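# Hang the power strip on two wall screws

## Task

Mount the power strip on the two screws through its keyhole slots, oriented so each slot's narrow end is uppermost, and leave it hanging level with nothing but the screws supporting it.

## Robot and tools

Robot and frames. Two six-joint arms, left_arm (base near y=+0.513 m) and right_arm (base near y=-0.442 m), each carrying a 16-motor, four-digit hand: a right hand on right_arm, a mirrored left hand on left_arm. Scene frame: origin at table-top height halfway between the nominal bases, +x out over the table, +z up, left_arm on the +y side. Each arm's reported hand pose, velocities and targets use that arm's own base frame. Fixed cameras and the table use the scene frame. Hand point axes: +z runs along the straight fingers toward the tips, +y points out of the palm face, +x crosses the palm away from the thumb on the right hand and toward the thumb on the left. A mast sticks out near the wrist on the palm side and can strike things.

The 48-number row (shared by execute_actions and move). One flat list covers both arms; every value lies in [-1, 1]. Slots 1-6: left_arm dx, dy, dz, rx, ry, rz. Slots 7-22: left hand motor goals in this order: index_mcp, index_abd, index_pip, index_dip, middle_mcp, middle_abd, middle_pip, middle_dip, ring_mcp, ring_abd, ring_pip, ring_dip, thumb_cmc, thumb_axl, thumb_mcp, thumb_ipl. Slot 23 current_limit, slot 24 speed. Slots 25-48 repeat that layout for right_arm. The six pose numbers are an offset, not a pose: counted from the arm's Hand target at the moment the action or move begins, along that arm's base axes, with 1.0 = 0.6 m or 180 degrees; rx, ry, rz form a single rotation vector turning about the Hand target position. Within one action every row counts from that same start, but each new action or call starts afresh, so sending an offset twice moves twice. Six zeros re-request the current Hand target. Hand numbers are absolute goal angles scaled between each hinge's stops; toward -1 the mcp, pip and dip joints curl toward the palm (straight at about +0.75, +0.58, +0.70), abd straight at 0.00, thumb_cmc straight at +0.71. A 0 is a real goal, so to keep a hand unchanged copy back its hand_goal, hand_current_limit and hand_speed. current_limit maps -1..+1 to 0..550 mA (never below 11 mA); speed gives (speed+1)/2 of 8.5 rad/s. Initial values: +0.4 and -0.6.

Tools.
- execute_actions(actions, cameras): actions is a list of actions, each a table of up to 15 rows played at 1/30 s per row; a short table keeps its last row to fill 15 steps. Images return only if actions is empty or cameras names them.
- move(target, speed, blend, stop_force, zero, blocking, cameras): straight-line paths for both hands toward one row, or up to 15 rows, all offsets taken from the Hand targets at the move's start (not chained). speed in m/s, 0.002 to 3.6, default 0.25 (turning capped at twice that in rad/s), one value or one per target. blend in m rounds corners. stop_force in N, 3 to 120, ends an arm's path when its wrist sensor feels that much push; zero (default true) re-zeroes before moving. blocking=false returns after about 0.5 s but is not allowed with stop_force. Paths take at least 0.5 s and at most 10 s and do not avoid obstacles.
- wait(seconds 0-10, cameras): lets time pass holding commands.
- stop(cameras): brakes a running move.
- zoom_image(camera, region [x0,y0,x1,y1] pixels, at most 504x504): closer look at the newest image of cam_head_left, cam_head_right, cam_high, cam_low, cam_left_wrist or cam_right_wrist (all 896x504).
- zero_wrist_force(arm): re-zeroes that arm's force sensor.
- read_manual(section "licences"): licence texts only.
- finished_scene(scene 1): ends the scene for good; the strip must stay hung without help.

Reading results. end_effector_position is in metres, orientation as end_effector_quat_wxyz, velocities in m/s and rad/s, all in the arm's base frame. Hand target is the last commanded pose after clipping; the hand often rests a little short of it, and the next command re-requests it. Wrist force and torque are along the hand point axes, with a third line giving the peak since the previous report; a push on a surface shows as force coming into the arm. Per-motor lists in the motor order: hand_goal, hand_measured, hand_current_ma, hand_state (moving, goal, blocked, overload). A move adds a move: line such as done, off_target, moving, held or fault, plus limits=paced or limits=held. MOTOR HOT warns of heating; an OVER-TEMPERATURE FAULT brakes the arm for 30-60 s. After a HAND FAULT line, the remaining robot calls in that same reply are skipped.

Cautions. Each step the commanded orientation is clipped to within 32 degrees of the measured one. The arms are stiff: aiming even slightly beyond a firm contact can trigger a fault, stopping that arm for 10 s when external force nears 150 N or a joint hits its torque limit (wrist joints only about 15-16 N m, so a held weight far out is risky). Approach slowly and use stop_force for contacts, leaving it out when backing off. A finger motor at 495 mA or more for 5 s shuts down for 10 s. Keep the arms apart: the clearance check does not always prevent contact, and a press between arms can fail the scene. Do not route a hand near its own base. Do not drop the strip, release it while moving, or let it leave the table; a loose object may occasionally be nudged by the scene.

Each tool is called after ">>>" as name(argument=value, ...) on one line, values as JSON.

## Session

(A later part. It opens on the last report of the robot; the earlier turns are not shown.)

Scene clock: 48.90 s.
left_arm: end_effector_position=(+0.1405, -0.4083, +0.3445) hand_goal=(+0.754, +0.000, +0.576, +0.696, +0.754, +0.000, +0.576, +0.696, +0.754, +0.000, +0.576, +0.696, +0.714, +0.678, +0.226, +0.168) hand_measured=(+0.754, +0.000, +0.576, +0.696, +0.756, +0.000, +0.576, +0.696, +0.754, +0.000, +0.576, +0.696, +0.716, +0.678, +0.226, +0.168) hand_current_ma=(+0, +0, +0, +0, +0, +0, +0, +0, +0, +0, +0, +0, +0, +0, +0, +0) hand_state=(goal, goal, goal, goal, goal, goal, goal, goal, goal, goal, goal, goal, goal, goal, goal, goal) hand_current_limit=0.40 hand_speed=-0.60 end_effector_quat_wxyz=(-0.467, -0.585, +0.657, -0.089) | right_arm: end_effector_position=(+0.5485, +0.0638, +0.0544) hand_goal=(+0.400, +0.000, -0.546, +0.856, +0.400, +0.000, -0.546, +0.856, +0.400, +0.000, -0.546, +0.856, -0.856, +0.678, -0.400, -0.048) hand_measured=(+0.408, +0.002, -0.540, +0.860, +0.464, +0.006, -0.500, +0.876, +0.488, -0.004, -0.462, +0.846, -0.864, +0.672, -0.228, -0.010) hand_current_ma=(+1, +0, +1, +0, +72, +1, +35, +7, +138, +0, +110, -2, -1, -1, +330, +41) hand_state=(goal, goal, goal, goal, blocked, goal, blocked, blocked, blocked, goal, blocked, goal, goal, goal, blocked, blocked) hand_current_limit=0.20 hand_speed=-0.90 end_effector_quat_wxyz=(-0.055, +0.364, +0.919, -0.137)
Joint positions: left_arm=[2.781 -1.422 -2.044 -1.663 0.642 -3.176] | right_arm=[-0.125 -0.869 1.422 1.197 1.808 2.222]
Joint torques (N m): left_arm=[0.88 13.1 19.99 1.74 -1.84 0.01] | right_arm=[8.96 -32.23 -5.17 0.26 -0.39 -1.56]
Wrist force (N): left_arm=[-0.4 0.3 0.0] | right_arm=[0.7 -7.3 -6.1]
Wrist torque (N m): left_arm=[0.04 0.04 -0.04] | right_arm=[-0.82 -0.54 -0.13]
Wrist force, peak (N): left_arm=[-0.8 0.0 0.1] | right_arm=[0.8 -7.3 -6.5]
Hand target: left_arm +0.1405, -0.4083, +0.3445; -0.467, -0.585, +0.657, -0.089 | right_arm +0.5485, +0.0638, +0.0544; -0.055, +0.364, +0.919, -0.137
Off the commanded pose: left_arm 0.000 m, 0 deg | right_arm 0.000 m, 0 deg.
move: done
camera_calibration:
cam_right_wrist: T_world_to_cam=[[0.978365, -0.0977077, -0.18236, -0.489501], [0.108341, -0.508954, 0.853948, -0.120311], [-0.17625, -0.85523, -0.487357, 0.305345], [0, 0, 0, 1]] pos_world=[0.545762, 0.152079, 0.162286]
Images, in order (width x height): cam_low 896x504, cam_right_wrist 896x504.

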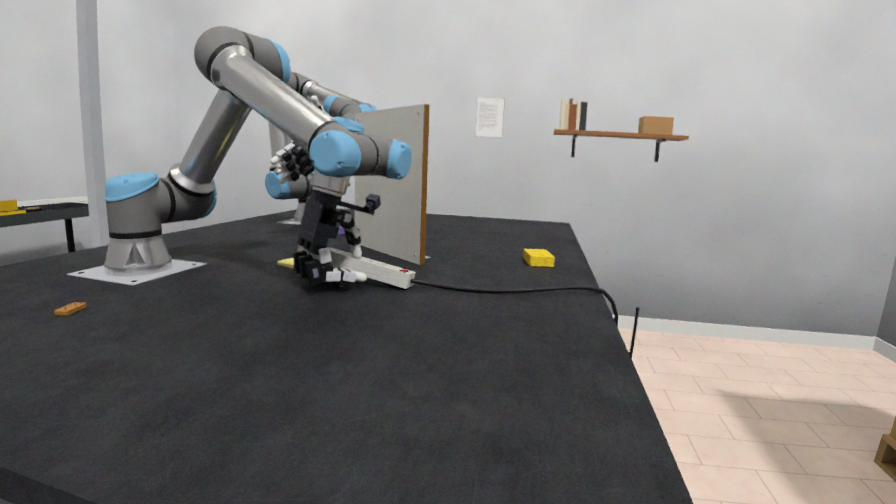

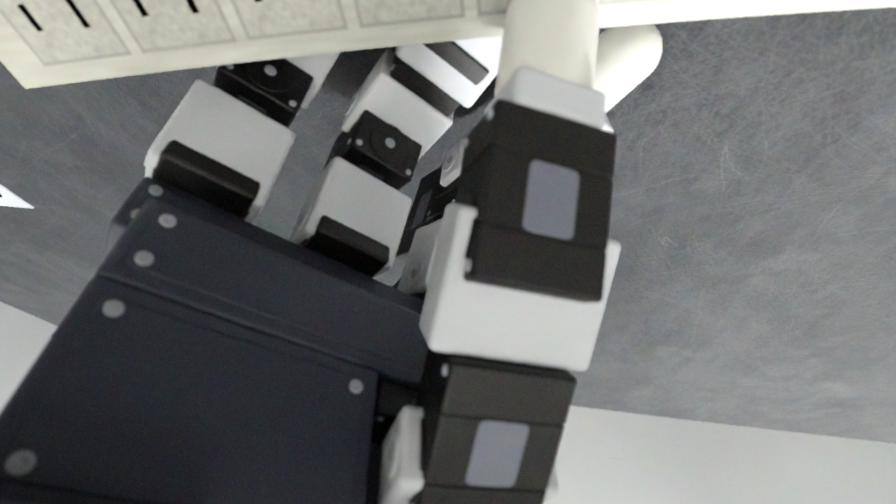

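>>> move(target=[0,0,0,0,0,0, 0.754,0,0.576,0.696,0.754,0,0.576,0.696,0.754,0,0.576,0.696,0.714,0.678,0.226,0.168,0.4,-0.6, 0,0,0,0,0,0, 0.48,0,-0.546,0.86,0.48,0,-0.5,0.876,0.49,0,-0.462,0.846,-0.857,0.677,0.1,-0.0486,0.2,-0.93], speed=0.05, cameras=["cam_low","cam_high","cam_right_wrist"])

>>> zoom_image(camera="cam_low", region=[260, 170, 480, 330])

>>> zoom_image(camera="cam_high", region=[250, 80, 400, 240])

Scene clock: 51.87 s.
left_arm: end_effector_position=(+0.1405, -0.4083, +0.3445) hand_goal=(+0.754, +0.000, +0.576, +0.696, +0.754, +0.000, +0.576, +0.696, +0.754, +0.000, +0.576, +0.696, +0.714, +0.678, +0.226, +0.168) hand_measured=(+0.754, +0.000, +0.576, +0.696, +0.756, +0.000, +0.576, +0.696, +0.754, +0.000, +0.576, +0.696, +0.716, +0.678, +0.226, +0.168) hand_current_ma=(+0, +0, +0, +0, +0, +0, +0, +0, +0, +0, +0, +0, +0, +0, +0, +0) hand_state=(goal, goal, goal, goal, goal, goal, goal, goal, goal, goal, goal, goal, goal, goal, goal, goal) hand_current_limit=0.40 hand_speed=-0.60 end_effector_quat_wxyz=(-0.467, -0.585, +0.657, -0.089) | right_arm: end_effector_position=(+0.5485, +0.0638, +0.0544) hand_goal=(+0.480, +0.000, -0.546, +0.860, +0.480, +0.000, -0.500, +0.876, +0.490, +0.000, -0.462, +0.846, -0.856, +0.678, +0.100, -0.048) hand_measured=(+0.480, +0.002, -0.540, +0.860, +0.480, +0.002, -0.494, +0.880, +0.496, +0.000, -0.462, +0.844, -0.858, +0.676, +0.090, -0.046) hand_current_ma=(+0, +0, +1, +0, +0, +0, +1, +0, +1, +0, +0, +0, +0, +0, -3, +0) hand_state=(goal, goal, goal, goal, goal, goal, goal, goal, goal, goal, goal, goal, goal, goal, goal, goal) hand_current_limit=0.20 hand_speed=-0.93 end_effector_quat_wxyz=(-0.055, +0.364, +0.919, -0.137)
Joint positions: left_arm=[2.781 -1.422 -2.044 -1.663 0.642 -3.176] | right_arm=[-0.125 -0.869 1.422 1.197 1.808 2.222]
Joint torques (N m): left_arm=[1.03 12.41 20.95 1.75 -1.77 -0.02] | right_arm=[8.47 -47.31 -13.66 2.92 -0.96 -1.54]
Wrist force (N): left_arm=[-0.2 0.1 0.0] | right_arm=[0.2 -0.6 0.4]
Wrist torque (N m): left_arm=[0.02 0.02 -0.02] | right_arm=[0.15 -0.16 -0.13]
Wrist force, peak (N): left_arm=[-0.7 0.1 0.2] | right_arm=[0.9 -7.2 -6.6]
Hand target: left_arm +0.1405, -0.4083, +0.3445; -0.467, -0.585, +0.657, -0.089 | right_arm +0.5485, +0.0638, +0.0544; -0.055, +0.364, +0.919, -0.137
Off the commanded pose: left_arm 0.000 m, 0 deg | right_arm 0.000 m, 0 deg.
move: done
camera_calibration:
cam_right_wrist: T_world_to_cam=[[0.978365, -0.0977077, -0.18236, -0.489501], [0.108341, -0.508954, 0.853948, -0.120311], [-0.17625, -0.85523, -0.487357, 0.305345], [0, 0, 0, 1]] pos_world=[0.545762, 0.152079, 0.162286]
Images, in order (width x height): cam_high 896x504, cam_low 896x504, cam_right_wrist 896x504.

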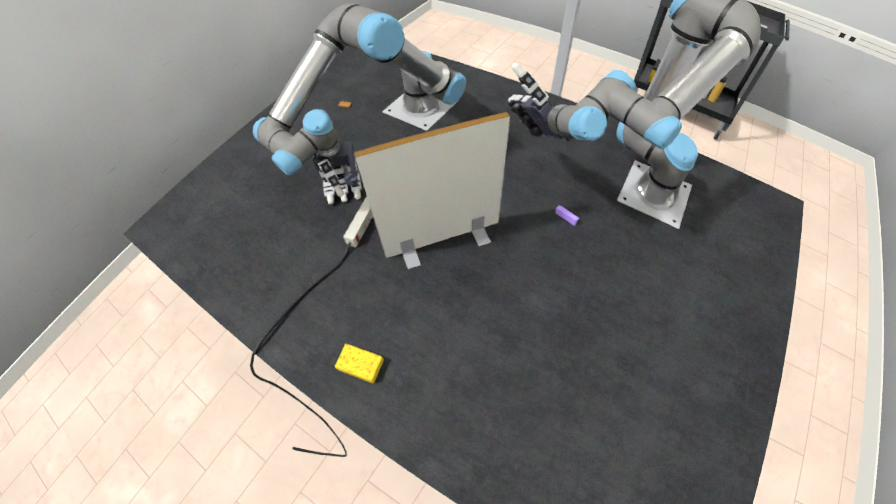

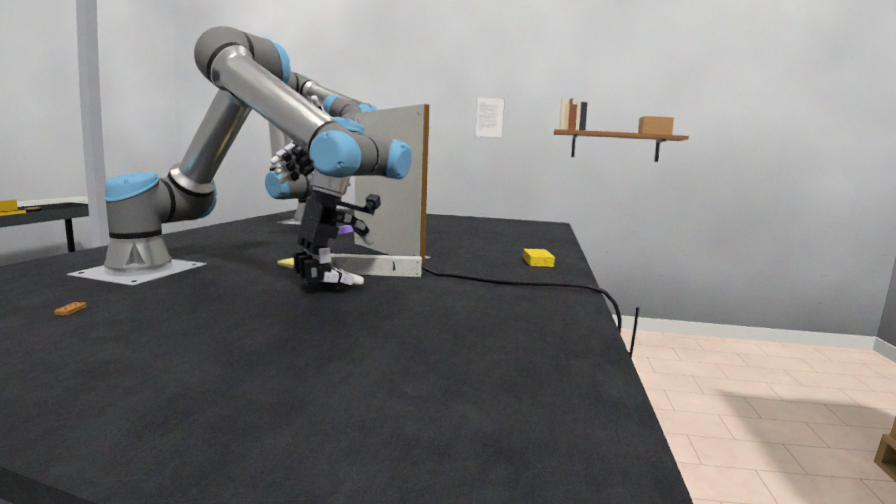

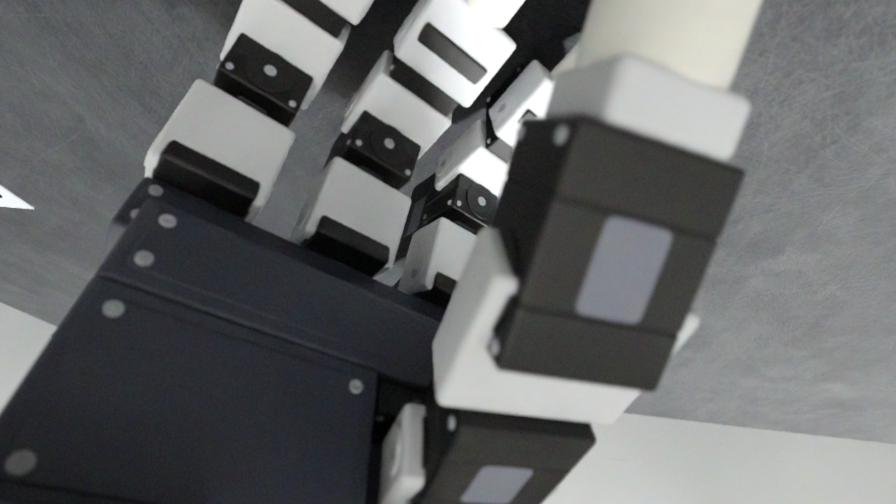

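Scaled by 2.291 from the camera's 896x504 image, which has a finer 1280x720 frame.

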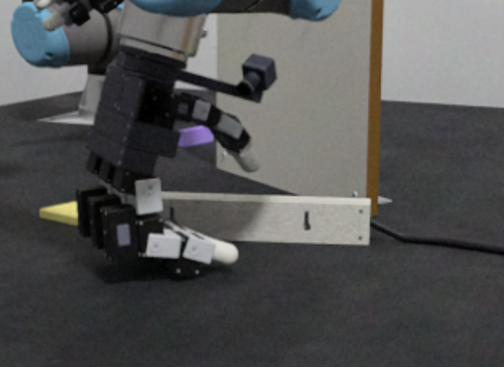

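Scaled by 3.150 from the camera's 896x504 image, which has a finer 1280x720 frame.

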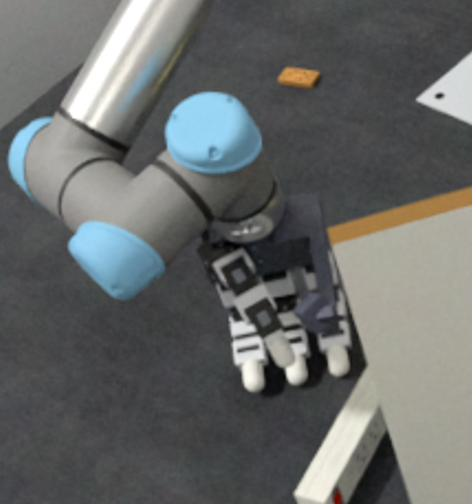

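>>> move(target=[0,0,0,0,0,0, 0.754,0,0.576,0.696,0.754,0,0.576,0.696,0.754,0,0.576,0.696,0.714,0.678,0.226,0.168,0.4,-0.6, -0.1,-0.15,0.3,0,0,0, 0.685,0,-0.547,0.855,0.685,0,-0.547,0.855,0.685,0,-0.547,0.855,-0.857,0.677,0.09,-0.0486,0.4,-0.6], speed=0.3, cameras=["cam_head_left","cam_head_right","cam_low","cam_high"])

>>> zoom_image(camera="cam_low", region=[260, 170, 480, 330])

>>> zoom_image(camera="cam_head_left", region=[500, 130, 660, 270])

>>> zoom_image(camera="cam_high", region=[300, 100, 440, 260])

Scene clock: 56.93 s.
left_arm: end_effector_position=(+0.1405, -0.4083, +0.3445) hand_goal=(+0.754, +0.000, +0.576, +0.696, +0.754, +0.000, +0.576, +0.696, +0.754, +0.000, +0.576, +0.696, +0.714, +0.678, +0.226, +0.168) hand_measured=(+0.754, +0.000, +0.576, +0.696, +0.756, +0.000, +0.576, +0.696, +0.754, +0.000, +0.576, +0.696, +0.716, +0.678, +0.226, +0.168) hand_current_ma=(+0, +0, +0, +0, +0, +0, +0, +0, +0, +0, +0, +0, +0, +0, +0, +0) hand_state=(goal, goal, goal, goal, goal, goal, goal, goal, goal, goal, goal, goal, goal, goal, goal, goal) hand_current_limit=0.40 hand_speed=-0.60 end_effector_quat_wxyz=(-0.467, -0.585, +0.657, -0.089) | right_arm: end_effector_position=(+0.4886, -0.0261, +0.2343) hand_goal=(+0.686, +0.000, -0.546, +0.856, +0.686, +0.000, -0.546, +0.856, +0.686, +0.000, -0.546, +0.856, -0.856, +0.678, +0.090, -0.048) hand_measured=(+0.684, +0.002, -0.542, +0.858, +0.684, +0.002, -0.542, +0.858, +0.684, +0.000, -0.544, +0.854, -0.858, +0.676, +0.088, -0.046) hand_current_ma=(+0, +0, +0, +0, +0, +0, +0, +0, +0, +0, +0, +0, +0, +0, +0, +0) hand_state=(goal, goal, goal, goal, goal, goal, goal, goal, goal, goal, goal, goal, goal, goal, goal, goal) hand_current_limit=0.40 hand_speed=-0.60 end_effector_quat_wxyz=(-0.055, +0.364, +0.919, -0.137)
Joint positions: left_arm=[2.781 -1.422 -2.044 -1.663 0.642 -3.176] | right_arm=[-0.338 -1.183 1.414 1.465 1.841 2.005]
Joint torques (N m): left_arm=[1.21 12.98 20.5 1.64 -1.93 0.03] | right_arm=[-9.7 -42.51 -21.11 5.08 1.84 -1.69]
Wrist force (N): left_arm=[-0.4 0.2 0.3] | right_arm=[0.1 -0.7 0.5]
Wrist torque (N m): left_arm=[0.00 0.05 -0.04] | right_arm=[0.08 -0.15 -0.04]
Wrist force, peak (N): left_arm=[-0.7 0.3 0.1] | right_arm=[0.1 -1.9 -0.6]
Hand target: left_arm +0.1405, -0.4083, +0.3445; -0.467, -0.585, +0.657, -0.089 | right_arm +0.4885, -0.0262, +0.2344; -0.055, +0.364, +0.919, -0.137
Off the commanded pose: left_arm 0.000 m, 0 deg | right_arm 0.000 m, 0 deg.
move: done
Images, in order (width x height): cam_head_left 896x504, cam_head_right 896x504, cam_high 896x504, cam_low 896x504.

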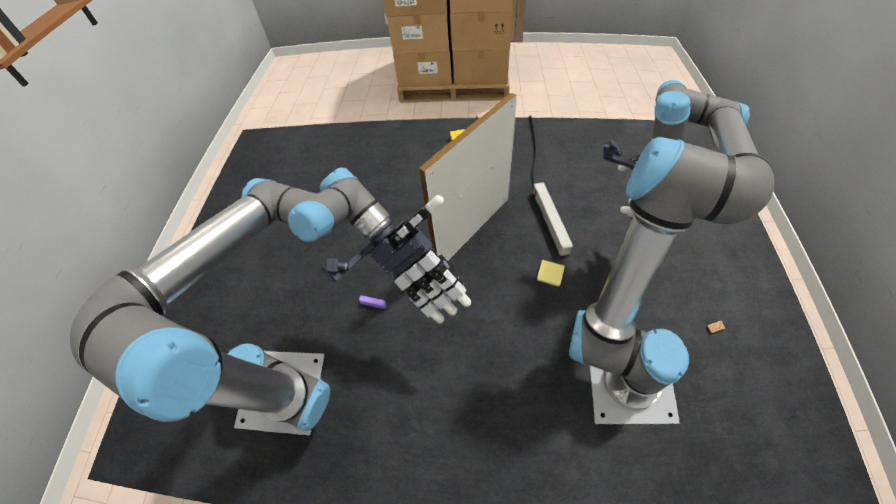

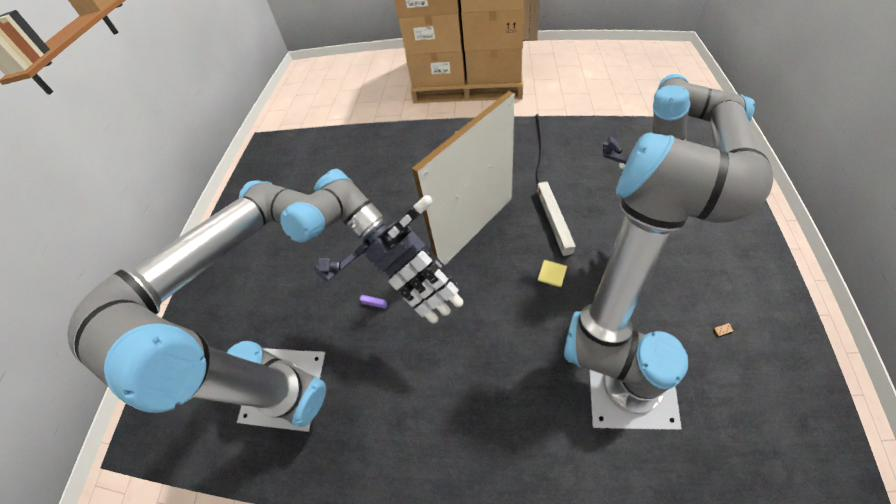

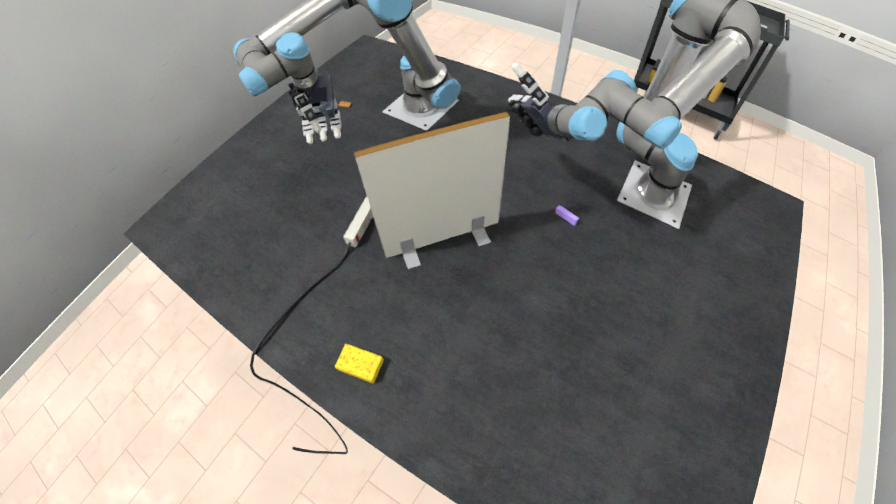

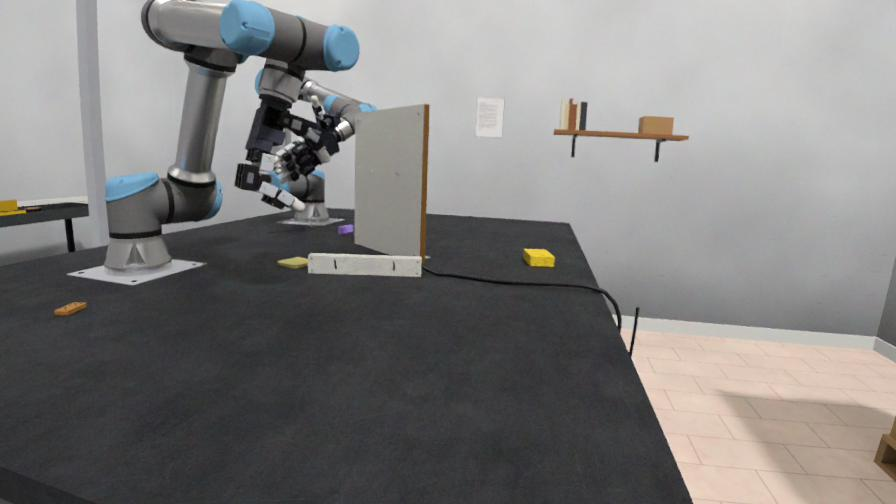

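Scaled by 2.291 from the camera's 896x504 image, which has a finer 1280x720 frame.

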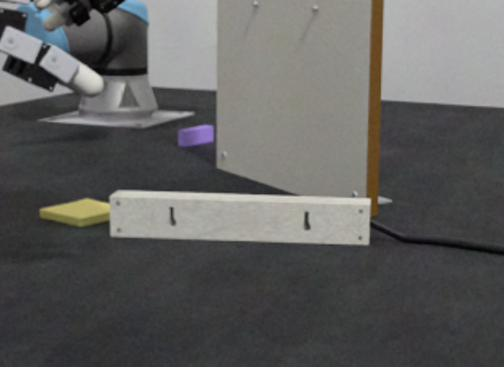

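Scaled by 3.150 from the camera's 896x504 image, which has a finer 1280x720 frame.

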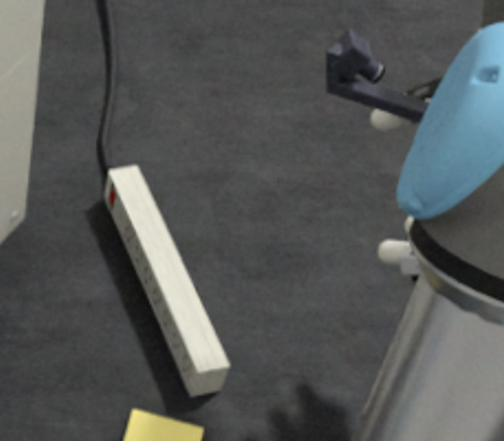

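Scaled by 3.150 from the camera's 896x504 image, which has a finer 1280x720 frame.

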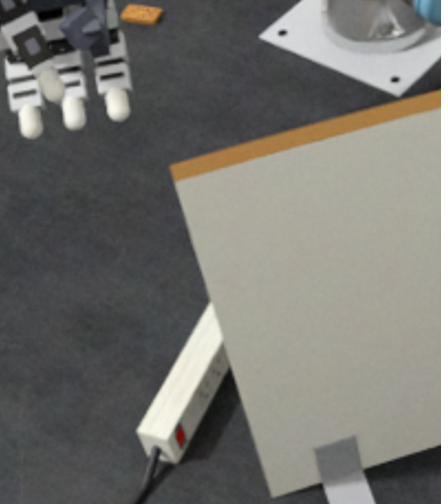

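>>> move(target=[0,0,0,0,0,0, 0.754,0,0.576,0.696,0.754,0,0.576,0.696,0.754,0,0.576,0.696,0.714,0.678,0.226,0.168,0.4,-0.6, 0.0323,0.3488,-0.0907,0.0736,0.3419,-0.6019, 0.685,0,-0.547,0.855,0.685,0,-0.547,0.855,0.685,0,-0.547,0.855,-0.857,0.677,0.09,-0.0486,0.4,-0.6], speed=0.5, cameras=["cam_head_left","cam_high","cam_low","cam_right_wrist"])

>>> zoom_image(camera="cam_low", region=[260, 170, 480, 330])

Scene clock: 61.43 s.
left_arm: end_effector_position=(+0.1405, -0.4083, +0.3445) hand_goal=(+0.754, +0.000, +0.576, +0.696, +0.754, +0.000, +0.576, +0.696, +0.754, +0.000, +0.576, +0.696, +0.714, +0.678, +0.226, +0.168) hand_measured=(+0.754, +0.000, +0.576, +0.696, +0.756, +0.000, +0.576, +0.696, +0.754, +0.000, +0.576, +0.696, +0.716, +0.678, +0.226, +0.168) hand_current_ma=(+0, +0, +0, +0, +0, +0, +0, +0, +0, +0, +0, +0, +0, +0, +0, +0) hand_state=(goal, goal, goal, goal, goal, goal, goal, goal, goal, goal, goal, goal, goal, goal, goal, goal) hand_current_limit=0.40 hand_speed=-0.60 end_effector_quat_wxyz=(-0.467, -0.585, +0.657, -0.089) | right_arm: end_effector_position=(+0.5079, +0.1831, +0.1800) hand_goal=(+0.686, +0.000, -0.546, +0.856, +0.686, +0.000, -0.546, +0.856, +0.686, +0.000, -0.546, +0.856, -0.856, +0.678, +0.090, -0.048) hand_measured=(+0.682, +0.002, -0.544, +0.858, +0.680, +0.002, -0.542, +0.858, +0.682, +0.000, -0.544, +0.854, -0.854, +0.676, +0.088, -0.046) hand_current_ma=(+0, +0, +0, +0, -1, +0, +0, +0, -1, +0, +0, +0, +0, +0, +0, +0) hand_state=(goal, goal, goal, goal, goal, goal, goal, goal, goal, goal, goal, goal, goal, goal, goal, goal) hand_current_limit=0.40 hand_speed=-0.60 end_effector_quat_wxyz=(-0.566, +0.808, +0.131, -0.093)
Joint positions: left_arm=[2.781 -1.422 -2.044 -1.663 0.642 -3.176] | right_arm=[-0.205 -0.79 1.346 1.962 0.625 3.672]
Joint torques (N m): left_arm=[1.26 12.22 21.06 1.79 -2.05 0.05] | right_arm=[10.59 -54.66 -6.93 0.16 -2.55 1.44]
Wrist force (N): left_arm=[-0.5 0.2 0.0] | right_arm=[0.3 -0.4 -1.2]
Wrist torque (N m): left_arm=[0.03 0.06 -0.06] | right_arm=[0.04 0.04 0.09]
Wrist force, peak (N): left_arm=[-0.6 0.3 0.4] | right_arm=[-0.4 -2.0 0.5]
Hand target: left_arm +0.1405, -0.4083, +0.3445; -0.467, -0.585, +0.657, -0.089 | right_arm +0.5079, +0.1831, +0.1800; -0.566, +0.809, +0.131, -0.093
Off the commanded pose: left_arm 0.000 m, 0 deg | right_arm 0.000 m, 0 deg.
move: done
camera_calibration:
cam_right_wrist: T_world_to_cam=[[-0.6718, -0.4531, -0.585991, 0.56068], [-0.242336, -0.613122, 0.7519, 0.0530311], [-0.69997, 0.647133, 0.302093, 0.310122], [0, 0, 0, 1]] pos_world=[0.606592, 0.0858687, 0.194994]
Images, in order (width x height): cam_head_left 896x504, cam_high 896x504, cam_low 896x504, cam_right_wrist 896x504.

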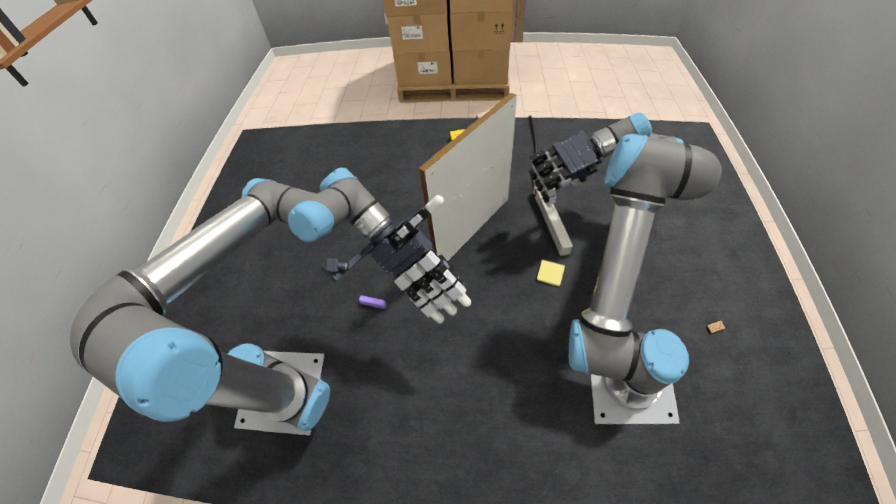

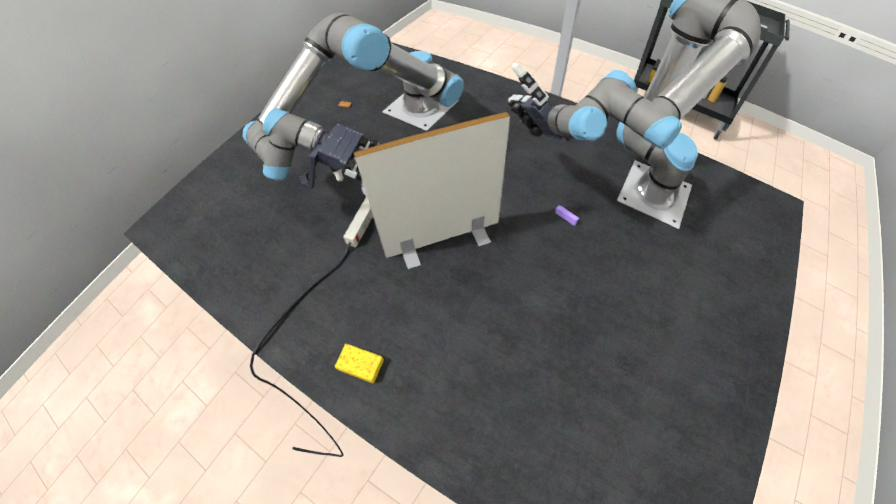

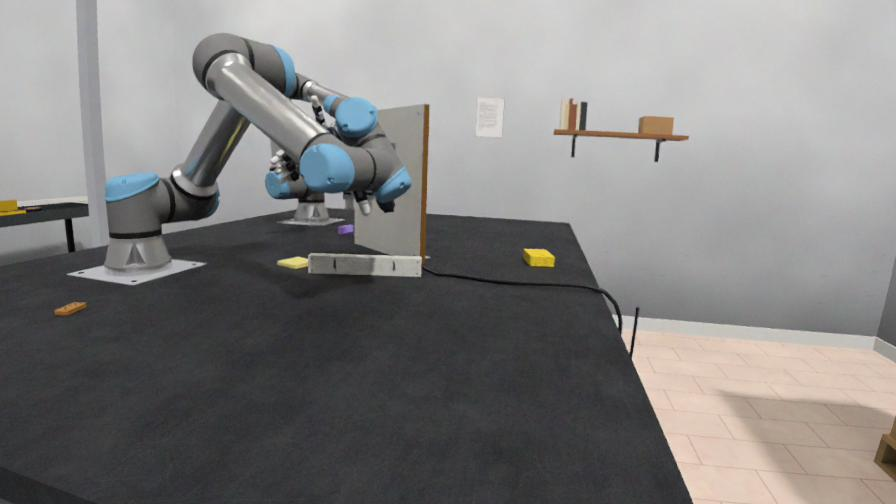

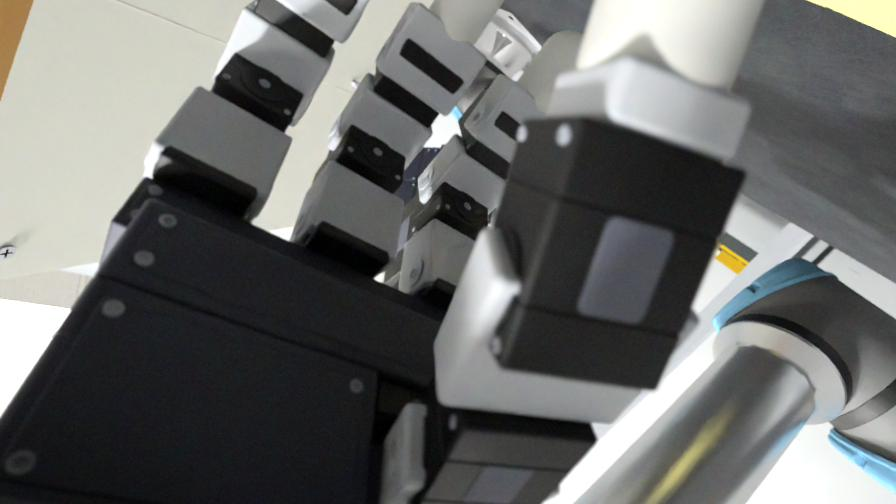

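Scaled by 2.291 from the camera's 896x504 image, which has a finer 1280x720 frame.

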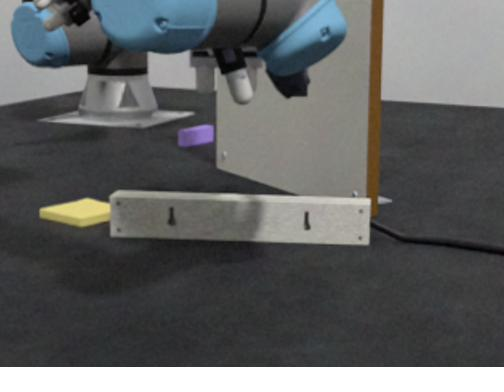

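>>> move(target=[0,0,0,0,0,0, 0.754,0,0.576,0.696,0.754,0,0.576,0.696,0.754,0,0.576,0.696,0.714,0.678,0.226,0.168,0.4,-0.6, 0,0,-0.2033,0,0,0, 0.685,0,-0.547,0.855,0.685,0,-0.547,0.855,0.685,0,-0.547,0.855,-0.857,0.677,0.09,-0.0486,0.4,-0.6], speed=0.15, stop_force=8, cameras=["cam_head_left","cam_high","cam_low","cam_right_wrist"])

>>> zoom_image(camera="cam_low", region=[260, 170, 480, 330])

>>> zoom_image(camera="cam_head_left", region=[500, 120, 640, 260])

Scene clock: 63.83 s.
left_arm: end_effector_position=(+0.1405, -0.4083, +0.3445) hand_goal=(+0.754, +0.000, +0.576, +0.696, +0.754, +0.000, +0.576, +0.696, +0.754, +0.000, +0.576, +0.696, +0.714, +0.678, +0.226, +0.168) hand_measured=(+0.754, +0.000, +0.576, +0.696, +0.756, +0.000, +0.576, +0.696, +0.754, +0.000, +0.576, +0.696, +0.716, +0.678, +0.226, +0.168) hand_current_ma=(+0, +0, +0, +0, +0, +0, +0, +0, +0, +0, +0, +0, +0, +0, +0, +0) hand_state=(goal, goal, goal, goal, goal, goal, goal, goal, goal, goal, goal, goal, goal, goal, goal, goal) hand_current_limit=0.40 hand_speed=-0.60 end_effector_quat_wxyz=(-0.467, -0.585, +0.657, -0.089) | right_arm: end_effector_position=(+0.5079, +0.1831, +0.0580) hand_goal=(+0.686, +0.000, -0.546, +0.856, +0.686, +0.000, -0.546, +0.856, +0.686, +0.000, -0.546, +0.856, -0.856, +0.678, +0.090, -0.048) hand_measured=(+0.680, +0.002, -0.544, +0.858, +0.680, +0.002, -0.542, +0.858, +0.680, +0.000, -0.544, +0.854, -0.854, +0.676, +0.088, -0.046) hand_current_ma=(-1, +0, +0, +0, -1, +0, +0, +0, -1, +0, +0, +0, +0, +0, +0, +0) hand_state=(goal, goal, goal, goal, goal, goal, goal, goal, goal, goal, goal, goal, goal, goal, goal, goal) hand_current_limit=0.40 hand_speed=-0.60 end_effector_quat_wxyz=(-0.566, +0.809, +0.131, -0.093)
Joint positions: left_arm=[2.781 -1.422 -2.044 -1.663 0.642 -3.176] | right_arm=[-0.205 -0.61 1.371 1.756 0.625 3.672]
Joint torques (N m): left_arm=[1.07 12.93 20.76 1.9 -1.76 0.13] | right_arm=[10.31 -42.16 -16.96 0.24 -2.35 1.68]
Wrist force (N): left_arm=[-0.1 0.0 0.2] | right_arm=[0.1 -0.3 -1.1]
Wrist torque (N m): left_arm=[0.00 0.01 -0.02] | right_arm=[0.03 0.05 0.08]
Wrist force, peak (N): left_arm=[-0.7 -0.2 0.3] | right_arm=[0.2 -1.3 -1.4]
Hand target: left_arm +0.1405, -0.4083, +0.3445; -0.467, -0.585, +0.657, -0.089 | right_arm +0.5079, +0.1831, +0.0580; -0.566, +0.809, +0.131, -0.093
Off the commanded pose: left_arm 0.000 m, 0 deg | right_arm 0.000 m, 0 deg.
move: done
camera_calibration:
cam_right_wrist: T_world_to_cam=[[-0.671846, -0.453087, -0.585948, 0.489213], [-0.242424, -0.613002, 0.75197, 0.144801], [-0.699895, 0.647256, 0.302004, 0.346928], [0, 0, 0, 1]] pos_world=[0.606593, 0.0858684, 0.0729939]
Images, in order (width x height): cam_head_left 896x504, cam_high 896x504, cam_low 896x504, cam_right_wrist 896x504.

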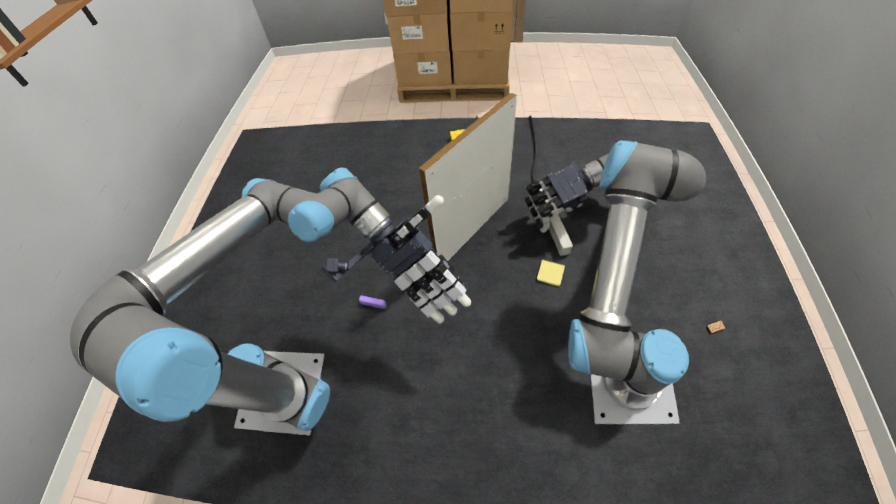

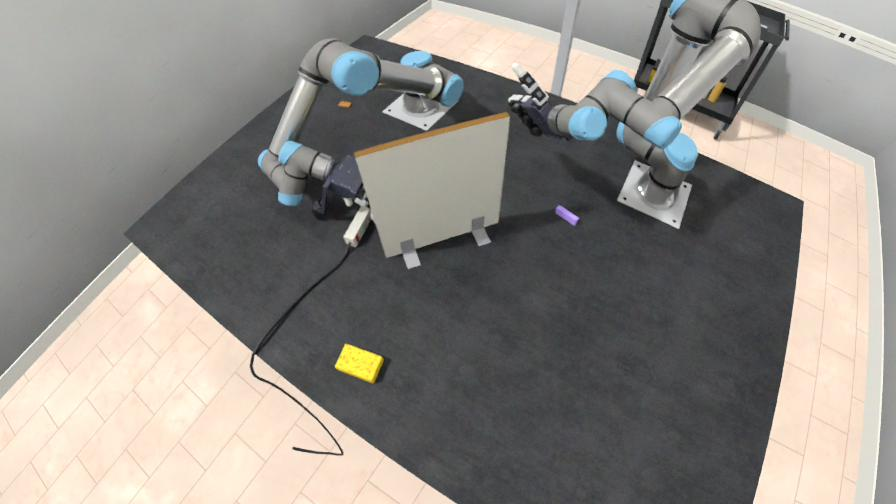

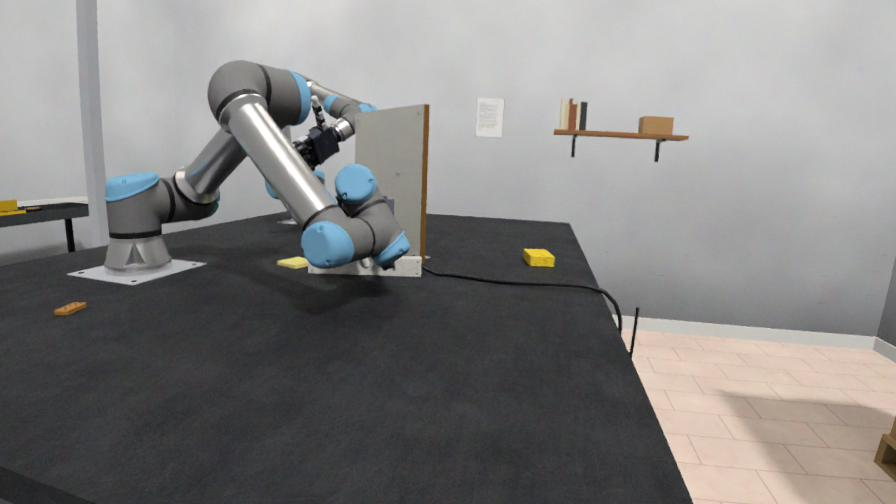

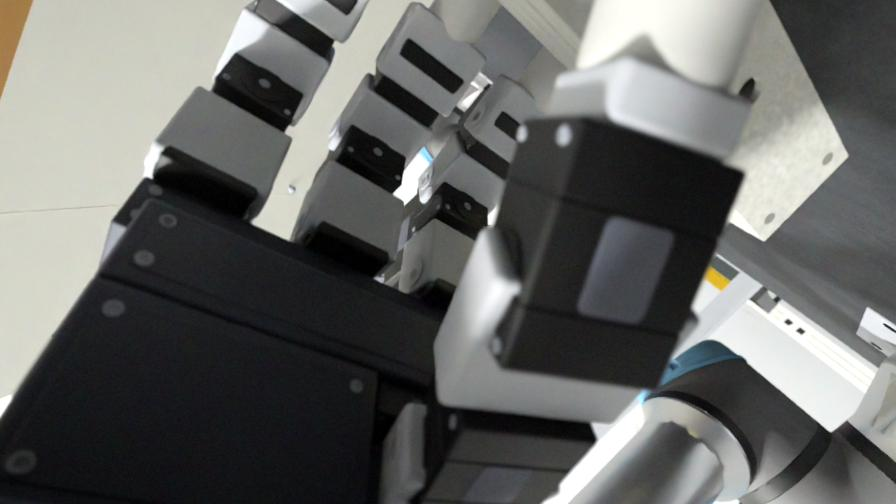

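Scaled by 2.291 from the camera's 896x504 image, which has a finer 1280x720 frame.

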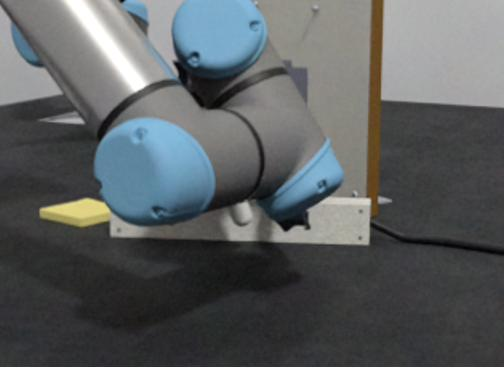

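Scaled by 3.600 from the camera's 896x504 image, which has a finer 1280x720 frame.

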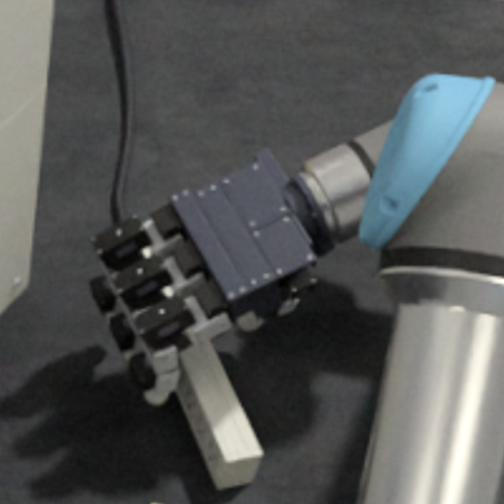

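>>> move(target=[[0,0,0,0,0,0, 0.754,0,0.576,0.696,0.754,0,0.576,0.696,0.754,0,0.576,0.696,0.714,0.678,0.226,0.168,0.4,-0.6, 0.0128,-0.0379,0,0,0,0, 0.685,0,-0.547,0.855,0.685,0,-0.547,0.855,0.685,0,-0.547,0.855,-0.857,0.677,0.09,-0.0486,0.4,-0.6],[0,0,0,0,0,0, 0.754,0,0.576,0.696,0.754,0,0.576,0.696,0.754,0,0.576,0.696,0.714,0.678,0.226,0.168,0.4,-0.6, 0.0187,-0.0553,0.0203,0,0,0, 0.685,0,-0.547,0.855,0.685,0,-0.547,0.855,0.685,0,-0.547,0.855,-0.857,0.677,0.09,-0.0486,0.4,-0.6],[0,0,0,0,0,0, 0.754,0,0.576,0.696,0.754,0,0.576,0.696,0.754,0,0.576,0.696,0.714,0.678,0.226,0.168,0.4,-0.6, 0.0259,-0.0766,0.0352,0,0,0, 0.685,0,-0.547,0.855,0.685,0,-0.547,0.855,0.685,0,-0.547,0.855,-0.857,0.677,0.09,-0.0486,0.4,-0.6]], speed=0.06, blend=0.003, cameras=["cam_head_left","cam_high","cam_low","cam_right_wrist"])

>>> zoom_image(camera="cam_low", region=[260, 170, 480, 330])

>>> zoom_image(camera="cam_head_left", region=[500, 120, 640, 260])

Scene clock: 65.93 s.
left_arm: end_effector_position=(+0.1405, -0.4083, +0.3445) hand_goal=(+0.754, +0.000, +0.576, +0.696, +0.754, +0.000, +0.576, +0.696, +0.754, +0.000, +0.576, +0.696, +0.714, +0.678, +0.226, +0.168) hand_measured=(+0.754, +0.000, +0.576, +0.696, +0.756, +0.000, +0.576, +0.696, +0.754, +0.000, +0.576, +0.696, +0.716, +0.678, +0.226, +0.168) hand_current_ma=(+0, +0, +0, +0, +0, +0, +0, +0, +0, +0, +0, +0, +0, +0, +0, +0) hand_state=(goal, goal, goal, goal, goal, goal, goal, goal, goal, goal, goal, goal, goal, goal, goal, goal) hand_current_limit=0.40 hand_speed=-0.60 end_effector_quat_wxyz=(-0.467, -0.585, +0.657, -0.089) | right_arm: end_effector_position=(+0.5234, +0.1372, +0.0791) hand_goal=(+0.686, +0.000, -0.546, +0.856, +0.686, +0.000, -0.546, +0.856, +0.686, +0.000, -0.546, +0.856, -0.856, +0.678, +0.090, -0.048) hand_measured=(+0.682, +0.002, -0.544, +0.858, +0.680, +0.002, -0.544, +0.858, +0.682, +0.000, -0.542, +0.856, -0.854, +0.676, +0.088, -0.046) hand_current_ma=(+0, +0, +0, +0, -1, +0, +0, +0, -1, +0, +0, +0, +0, +0, +0, +0) hand_state=(goal, goal, goal, goal, goal, goal, goal, goal, goal, goal, goal, goal, goal, goal, goal, goal) hand_current_limit=0.40 hand_speed=-0.60 end_effector_quat_wxyz=(-0.566, +0.809, +0.131, -0.093)
Joint positions: left_arm=[2.781 -1.422 -2.044 -1.663 0.642 -3.176] | right_arm=[-0.276 -0.617 1.325 1.862 0.683 3.607]
Joint torques (N m): left_arm=[0.63 12.45 20.57 1.72 -1.84 0.14] | right_arm=[-9.85 -56.76 -17.21 4.81 0.59 -1.68]
Wrist force (N): left_arm=[-0.4 0.3 0.1] | right_arm=[0.1 -0.3 -0.8]
Wrist torque (N m): left_arm=[0.02 0.04 -0.03] | right_arm=[0.02 0.06 0.17]
Wrist force, peak (N): left_arm=[-0.7 0.3 0.3] | right_arm=[0.3 -0.7 -1.2]
Hand target: left_arm +0.1405, -0.4083, +0.3445; -0.467, -0.585, +0.657, -0.089 | right_arm +0.5234, +0.1372, +0.0792; -0.566, +0.809, +0.131, -0.093
Off the commanded pose: left_arm 0.000 m, 0 deg | right_arm 0.000 m, 0 deg.
move: done
camera_calibration:
cam_right_wrist: T_world_to_cam=[[-0.671846, -0.453087, -0.585948, 0.491135], [-0.242424, -0.613002, 0.75197, 0.104631], [-0.699895, 0.647256, 0.302004, 0.381143], [0, 0, 0, 1]] pos_world=[0.622093, 0.0399684, 0.0939939]
Images, in order (width x height): cam_head_left 896x504, cam_high 896x504, cam_low 896x504, cam_right_wrist 896x504.

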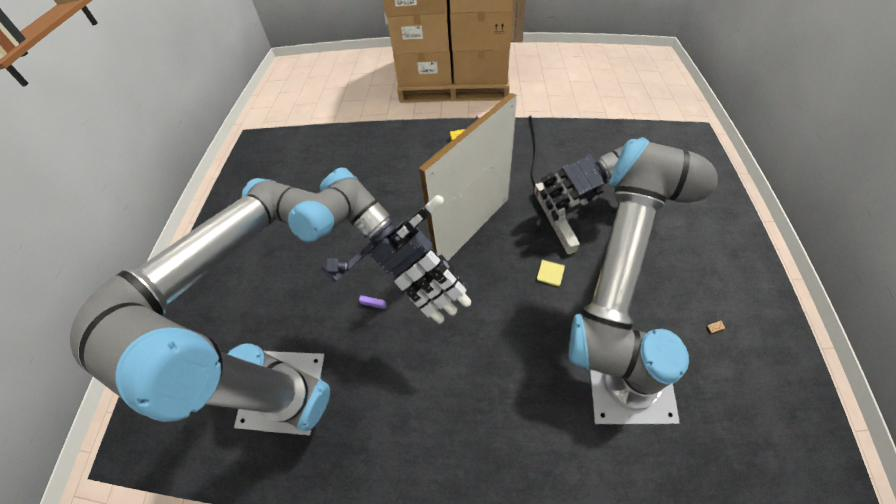

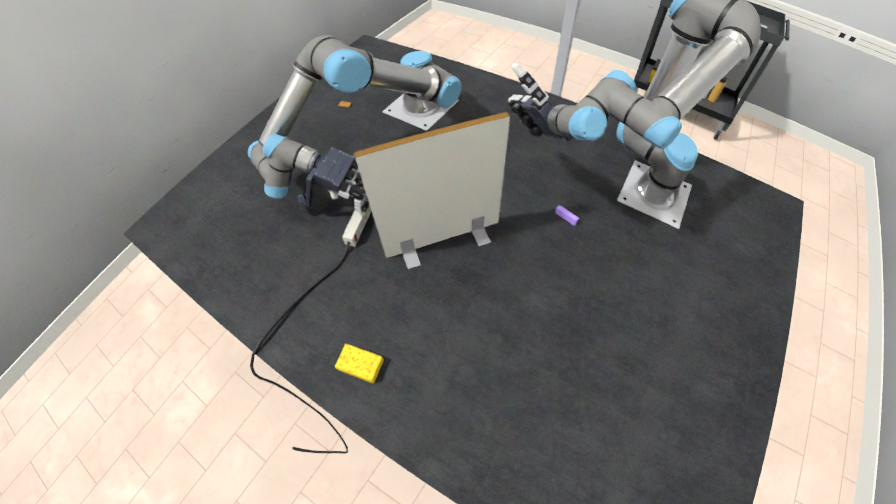

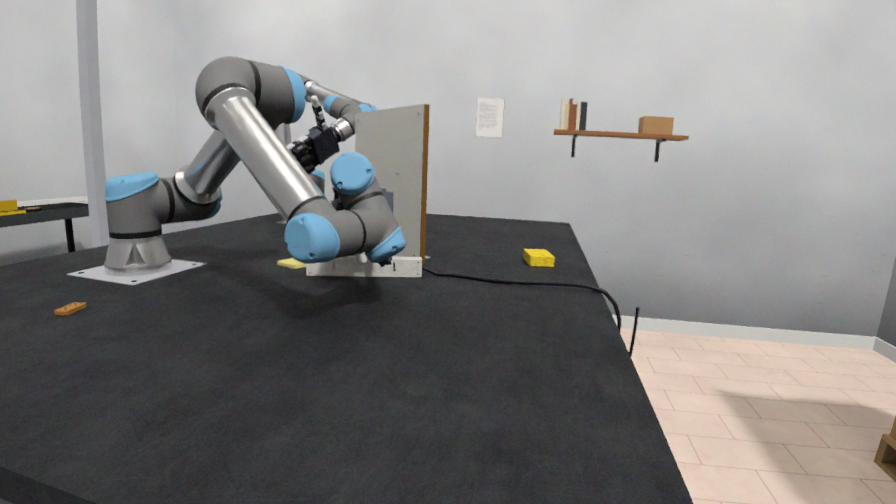

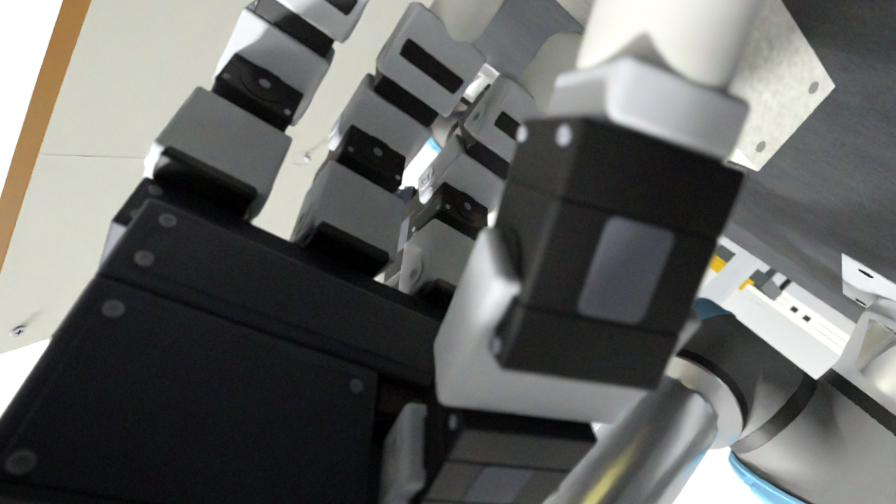

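Scaled by 2.291 from the camera's 896x504 image, which has a finer 1280x720 frame.

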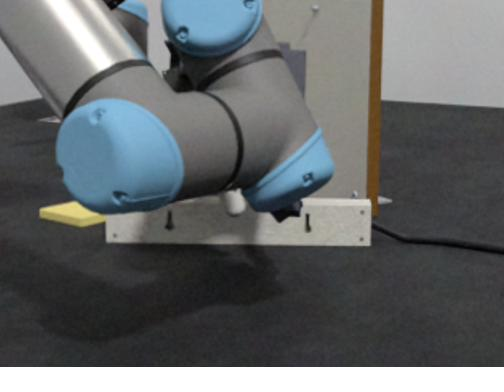

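Scaled by 3.600 from the camera's 896x504 image, which has a finer 1280x720 frame.

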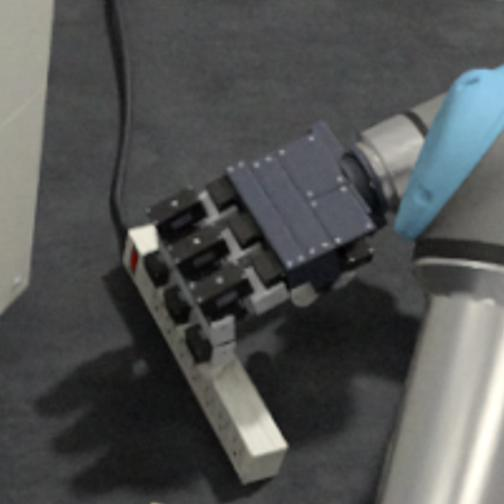

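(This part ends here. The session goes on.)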